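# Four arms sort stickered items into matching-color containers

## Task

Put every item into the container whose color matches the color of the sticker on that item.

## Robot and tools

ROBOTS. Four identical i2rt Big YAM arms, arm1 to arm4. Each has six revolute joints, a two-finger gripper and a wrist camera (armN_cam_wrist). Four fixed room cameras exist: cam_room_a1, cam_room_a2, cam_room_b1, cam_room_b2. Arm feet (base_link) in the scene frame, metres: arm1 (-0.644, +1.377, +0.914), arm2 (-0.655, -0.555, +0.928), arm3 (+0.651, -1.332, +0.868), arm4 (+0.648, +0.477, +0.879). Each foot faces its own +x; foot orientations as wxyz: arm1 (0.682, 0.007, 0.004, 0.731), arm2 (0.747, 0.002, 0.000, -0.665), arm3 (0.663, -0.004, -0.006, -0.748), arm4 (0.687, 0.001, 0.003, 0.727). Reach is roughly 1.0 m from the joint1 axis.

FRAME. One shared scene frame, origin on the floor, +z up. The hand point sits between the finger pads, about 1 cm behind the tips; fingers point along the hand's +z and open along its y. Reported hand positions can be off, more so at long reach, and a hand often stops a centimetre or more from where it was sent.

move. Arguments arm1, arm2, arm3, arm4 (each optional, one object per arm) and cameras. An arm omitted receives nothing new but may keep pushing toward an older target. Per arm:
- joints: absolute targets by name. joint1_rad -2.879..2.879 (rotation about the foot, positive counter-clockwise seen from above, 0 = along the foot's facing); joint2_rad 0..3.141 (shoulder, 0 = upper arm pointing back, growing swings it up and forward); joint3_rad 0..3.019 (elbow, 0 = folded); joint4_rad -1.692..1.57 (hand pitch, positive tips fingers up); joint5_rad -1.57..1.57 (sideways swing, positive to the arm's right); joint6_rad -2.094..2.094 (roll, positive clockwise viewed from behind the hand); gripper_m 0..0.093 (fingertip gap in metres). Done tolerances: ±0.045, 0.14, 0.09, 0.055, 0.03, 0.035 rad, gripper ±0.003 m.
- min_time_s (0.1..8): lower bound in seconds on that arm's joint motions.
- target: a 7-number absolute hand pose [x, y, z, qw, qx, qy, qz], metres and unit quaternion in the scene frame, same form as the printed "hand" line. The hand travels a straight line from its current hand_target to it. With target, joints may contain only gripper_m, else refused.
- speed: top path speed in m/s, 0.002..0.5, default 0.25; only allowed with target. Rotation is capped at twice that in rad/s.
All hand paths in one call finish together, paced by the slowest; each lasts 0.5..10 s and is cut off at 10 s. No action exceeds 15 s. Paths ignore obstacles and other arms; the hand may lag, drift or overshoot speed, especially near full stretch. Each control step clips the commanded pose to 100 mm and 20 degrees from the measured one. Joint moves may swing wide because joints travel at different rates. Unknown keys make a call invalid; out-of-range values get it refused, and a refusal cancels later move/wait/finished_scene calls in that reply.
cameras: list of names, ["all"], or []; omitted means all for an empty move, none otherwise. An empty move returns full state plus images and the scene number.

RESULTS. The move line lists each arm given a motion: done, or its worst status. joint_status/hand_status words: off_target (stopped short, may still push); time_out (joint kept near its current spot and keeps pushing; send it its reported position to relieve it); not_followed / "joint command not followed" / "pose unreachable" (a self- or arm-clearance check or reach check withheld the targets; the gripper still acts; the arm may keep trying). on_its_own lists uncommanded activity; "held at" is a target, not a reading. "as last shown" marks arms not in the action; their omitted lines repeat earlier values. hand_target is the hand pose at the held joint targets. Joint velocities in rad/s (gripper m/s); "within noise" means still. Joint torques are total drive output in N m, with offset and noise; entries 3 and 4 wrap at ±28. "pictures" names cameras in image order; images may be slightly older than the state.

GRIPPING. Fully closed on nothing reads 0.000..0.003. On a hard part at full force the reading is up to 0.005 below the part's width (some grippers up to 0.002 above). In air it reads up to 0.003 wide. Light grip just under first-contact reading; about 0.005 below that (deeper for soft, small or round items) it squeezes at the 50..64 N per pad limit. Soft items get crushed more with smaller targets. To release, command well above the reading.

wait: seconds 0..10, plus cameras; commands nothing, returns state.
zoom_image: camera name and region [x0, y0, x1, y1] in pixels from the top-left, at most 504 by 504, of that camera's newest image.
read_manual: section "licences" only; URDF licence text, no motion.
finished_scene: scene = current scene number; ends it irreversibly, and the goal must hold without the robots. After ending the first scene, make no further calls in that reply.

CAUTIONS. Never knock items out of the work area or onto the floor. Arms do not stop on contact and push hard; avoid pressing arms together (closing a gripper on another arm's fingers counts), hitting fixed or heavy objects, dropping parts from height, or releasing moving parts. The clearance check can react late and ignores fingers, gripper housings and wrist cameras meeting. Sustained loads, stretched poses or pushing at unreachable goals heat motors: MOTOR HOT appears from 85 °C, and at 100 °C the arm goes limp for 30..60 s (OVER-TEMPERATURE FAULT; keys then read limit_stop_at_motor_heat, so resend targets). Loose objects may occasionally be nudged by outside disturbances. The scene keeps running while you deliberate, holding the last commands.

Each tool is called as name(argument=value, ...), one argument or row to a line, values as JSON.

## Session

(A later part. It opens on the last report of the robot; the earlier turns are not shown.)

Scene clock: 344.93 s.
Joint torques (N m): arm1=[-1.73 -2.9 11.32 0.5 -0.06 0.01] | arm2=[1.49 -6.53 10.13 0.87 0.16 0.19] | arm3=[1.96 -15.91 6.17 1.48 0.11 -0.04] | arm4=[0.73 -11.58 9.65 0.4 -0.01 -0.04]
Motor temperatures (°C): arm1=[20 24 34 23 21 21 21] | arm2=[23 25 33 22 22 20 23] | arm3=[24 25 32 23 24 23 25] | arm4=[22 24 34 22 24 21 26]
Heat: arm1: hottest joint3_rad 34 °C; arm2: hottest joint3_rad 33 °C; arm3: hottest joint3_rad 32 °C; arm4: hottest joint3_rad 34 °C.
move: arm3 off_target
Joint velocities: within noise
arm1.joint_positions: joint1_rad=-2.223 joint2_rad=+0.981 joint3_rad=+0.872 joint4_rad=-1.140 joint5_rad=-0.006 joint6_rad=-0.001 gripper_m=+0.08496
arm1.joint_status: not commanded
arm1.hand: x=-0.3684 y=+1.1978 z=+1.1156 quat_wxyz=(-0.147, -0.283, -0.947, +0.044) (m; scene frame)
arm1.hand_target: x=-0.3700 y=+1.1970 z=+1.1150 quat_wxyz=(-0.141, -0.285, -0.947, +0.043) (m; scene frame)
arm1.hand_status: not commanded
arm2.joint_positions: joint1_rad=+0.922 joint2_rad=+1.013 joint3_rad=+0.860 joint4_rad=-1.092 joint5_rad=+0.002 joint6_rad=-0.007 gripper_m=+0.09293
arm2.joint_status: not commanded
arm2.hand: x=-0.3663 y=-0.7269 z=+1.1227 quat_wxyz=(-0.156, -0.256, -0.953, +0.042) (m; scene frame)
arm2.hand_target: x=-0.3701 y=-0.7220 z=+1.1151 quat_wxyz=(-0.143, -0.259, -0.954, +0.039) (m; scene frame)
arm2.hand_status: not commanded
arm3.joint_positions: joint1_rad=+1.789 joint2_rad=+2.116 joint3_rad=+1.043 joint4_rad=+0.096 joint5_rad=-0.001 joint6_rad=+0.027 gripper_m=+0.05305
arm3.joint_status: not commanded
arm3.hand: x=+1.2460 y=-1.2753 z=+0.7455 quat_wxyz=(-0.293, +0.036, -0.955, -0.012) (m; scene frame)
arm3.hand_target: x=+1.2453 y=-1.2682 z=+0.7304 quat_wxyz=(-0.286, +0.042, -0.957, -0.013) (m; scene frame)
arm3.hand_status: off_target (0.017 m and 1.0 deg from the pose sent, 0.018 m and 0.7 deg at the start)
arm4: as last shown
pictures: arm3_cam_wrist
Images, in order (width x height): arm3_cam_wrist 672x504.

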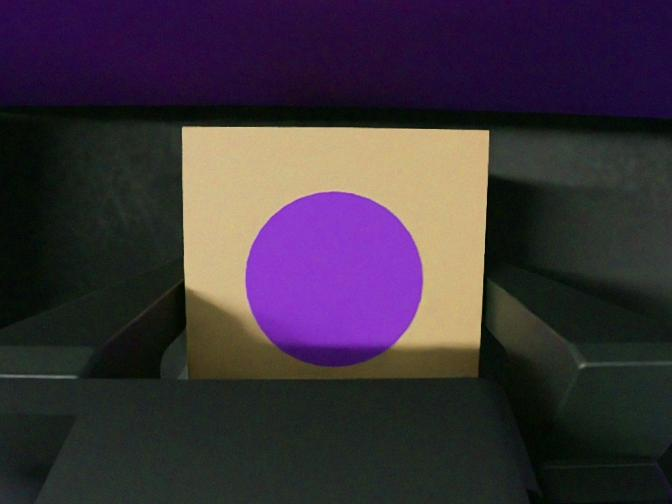

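In contact. Release and lift.

move(
  arm3={"joints":{"gripper_m":0.088}},
)

move(
  arm3={"target":[1.240,-1.268,0.94,0.2864,-0.0418,0.9571,0.0125],"speed":0.2},
  cameras=["arm3_cam_wrist"],
)

Scene clock: 347.87 s.
Joint torques (N m): arm1=[-1.9 -2.26 11.4 0.51 -0.06 0.02] | arm2=[1.44 -6.53 10.15 0.9 0.16 0.2] | arm3=[1.96 -16.38 6.11 1.32 0.03 -0.06] | arm4=[0.26 -11.81 9.69 0.39 -0.01 -0.04]
Motor temperatures (°C): arm1=[20 24 34 23 21 21 21] | arm2=[23 25 33 22 22 20 23] | arm3=[24 25 32 23 24 23 25] | arm4=[22 24 34 22 24 21 26]
Heat: arm1: hottest joint3_rad 34 °C; arm2: hottest joint3_rad 33 °C; arm3: hottest joint3_rad 32 °C; arm4: hottest joint3_rad 34 °C.
move: arm3 done
Joint velocities: within noise
arm1, arm2, arm4: as last shown
arm3.joint_positions: joint1_rad=+1.789 joint2_rad=+2.119 joint3_rad=+1.044 joint4_rad=+0.101 joint5_rad=+0.002 joint6_rad=+0.027 gripper_m=+0.08795
arm3.joint_status: all done
arm3.hand: x=+1.2464 y=-1.2757 z=+0.7443 quat_wxyz=(-0.294, +0.035, -0.955, -0.011) (m; scene frame)
arm3.hand_target: x=+1.2454 y=-1.2683 z=+0.7304 quat_wxyz=(-0.286, +0.042, -0.957, -0.012) (m; scene frame)
arm3.hand_status: not commanded
pictures: none

Scene clock: 349.63 s.
Joint torques (N m): arm1=[-2.9 -2.43 11.52 0.43 -0.05 0.01] | arm2=[1.38 -6.53 10.11 0.87 0.15 0.18] | arm3=[1.73 -16.79 10.97 0.73 -0.06 -0.09] | arm4=[0.62 -11.52 9.59 0.35 0.01 -0.03]
Motor temperatures (°C): arm1=[20 24 34 23 21 21 21] | arm2=[23 25 33 22 22 20 23] | arm3=[24 25 32 23 24 23 25] | arm4=[22 24 34 22 24 21 26]
Heat: arm1: hottest joint3_rad 34 °C; arm2: hottest joint3_rad 33 °C; arm3: hottest joint3_rad 32 °C; arm4: hottest joint3_rad 34 °C.
move: arm3 off_target
Joint velocities: within noise
arm1, arm2, arm4: as last shown
arm3.joint_positions: joint1_rad=+1.790 joint2_rad=+1.708 joint3_rad=+1.066 joint4_rad=-0.380 joint5_rad=+0.002 joint6_rad=+0.027 gripper_m=+0.08796
arm3.joint_status: not commanded
arm3.hand: x=+1.2243 y=-1.2751 z=+0.9235 quat_wxyz=(-0.271, +0.036, -0.962, -0.010) (m; scene frame)
arm3.hand_target: x=+1.2393 y=-1.2680 z=+0.9404 quat_wxyz=(-0.287, +0.042, -0.957, -0.012) (m; scene frame)
arm3.hand_status: off_target (0.024 m and 2.0 deg from the pose sent, 0.196 m and 1.1 deg at the start)
pictures: arm3_cam_wrist
Images, in order (width x height): arm3_cam_wrist 672x504.

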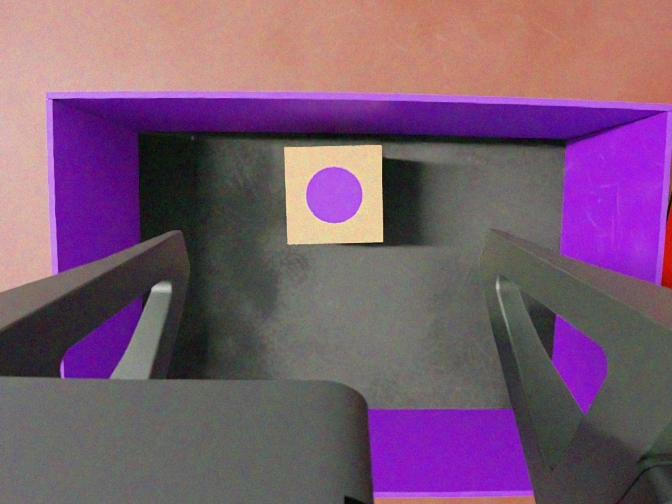

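Both are placed.

finished_scene(
  scene=2,
)

The scene is finished: the task was done.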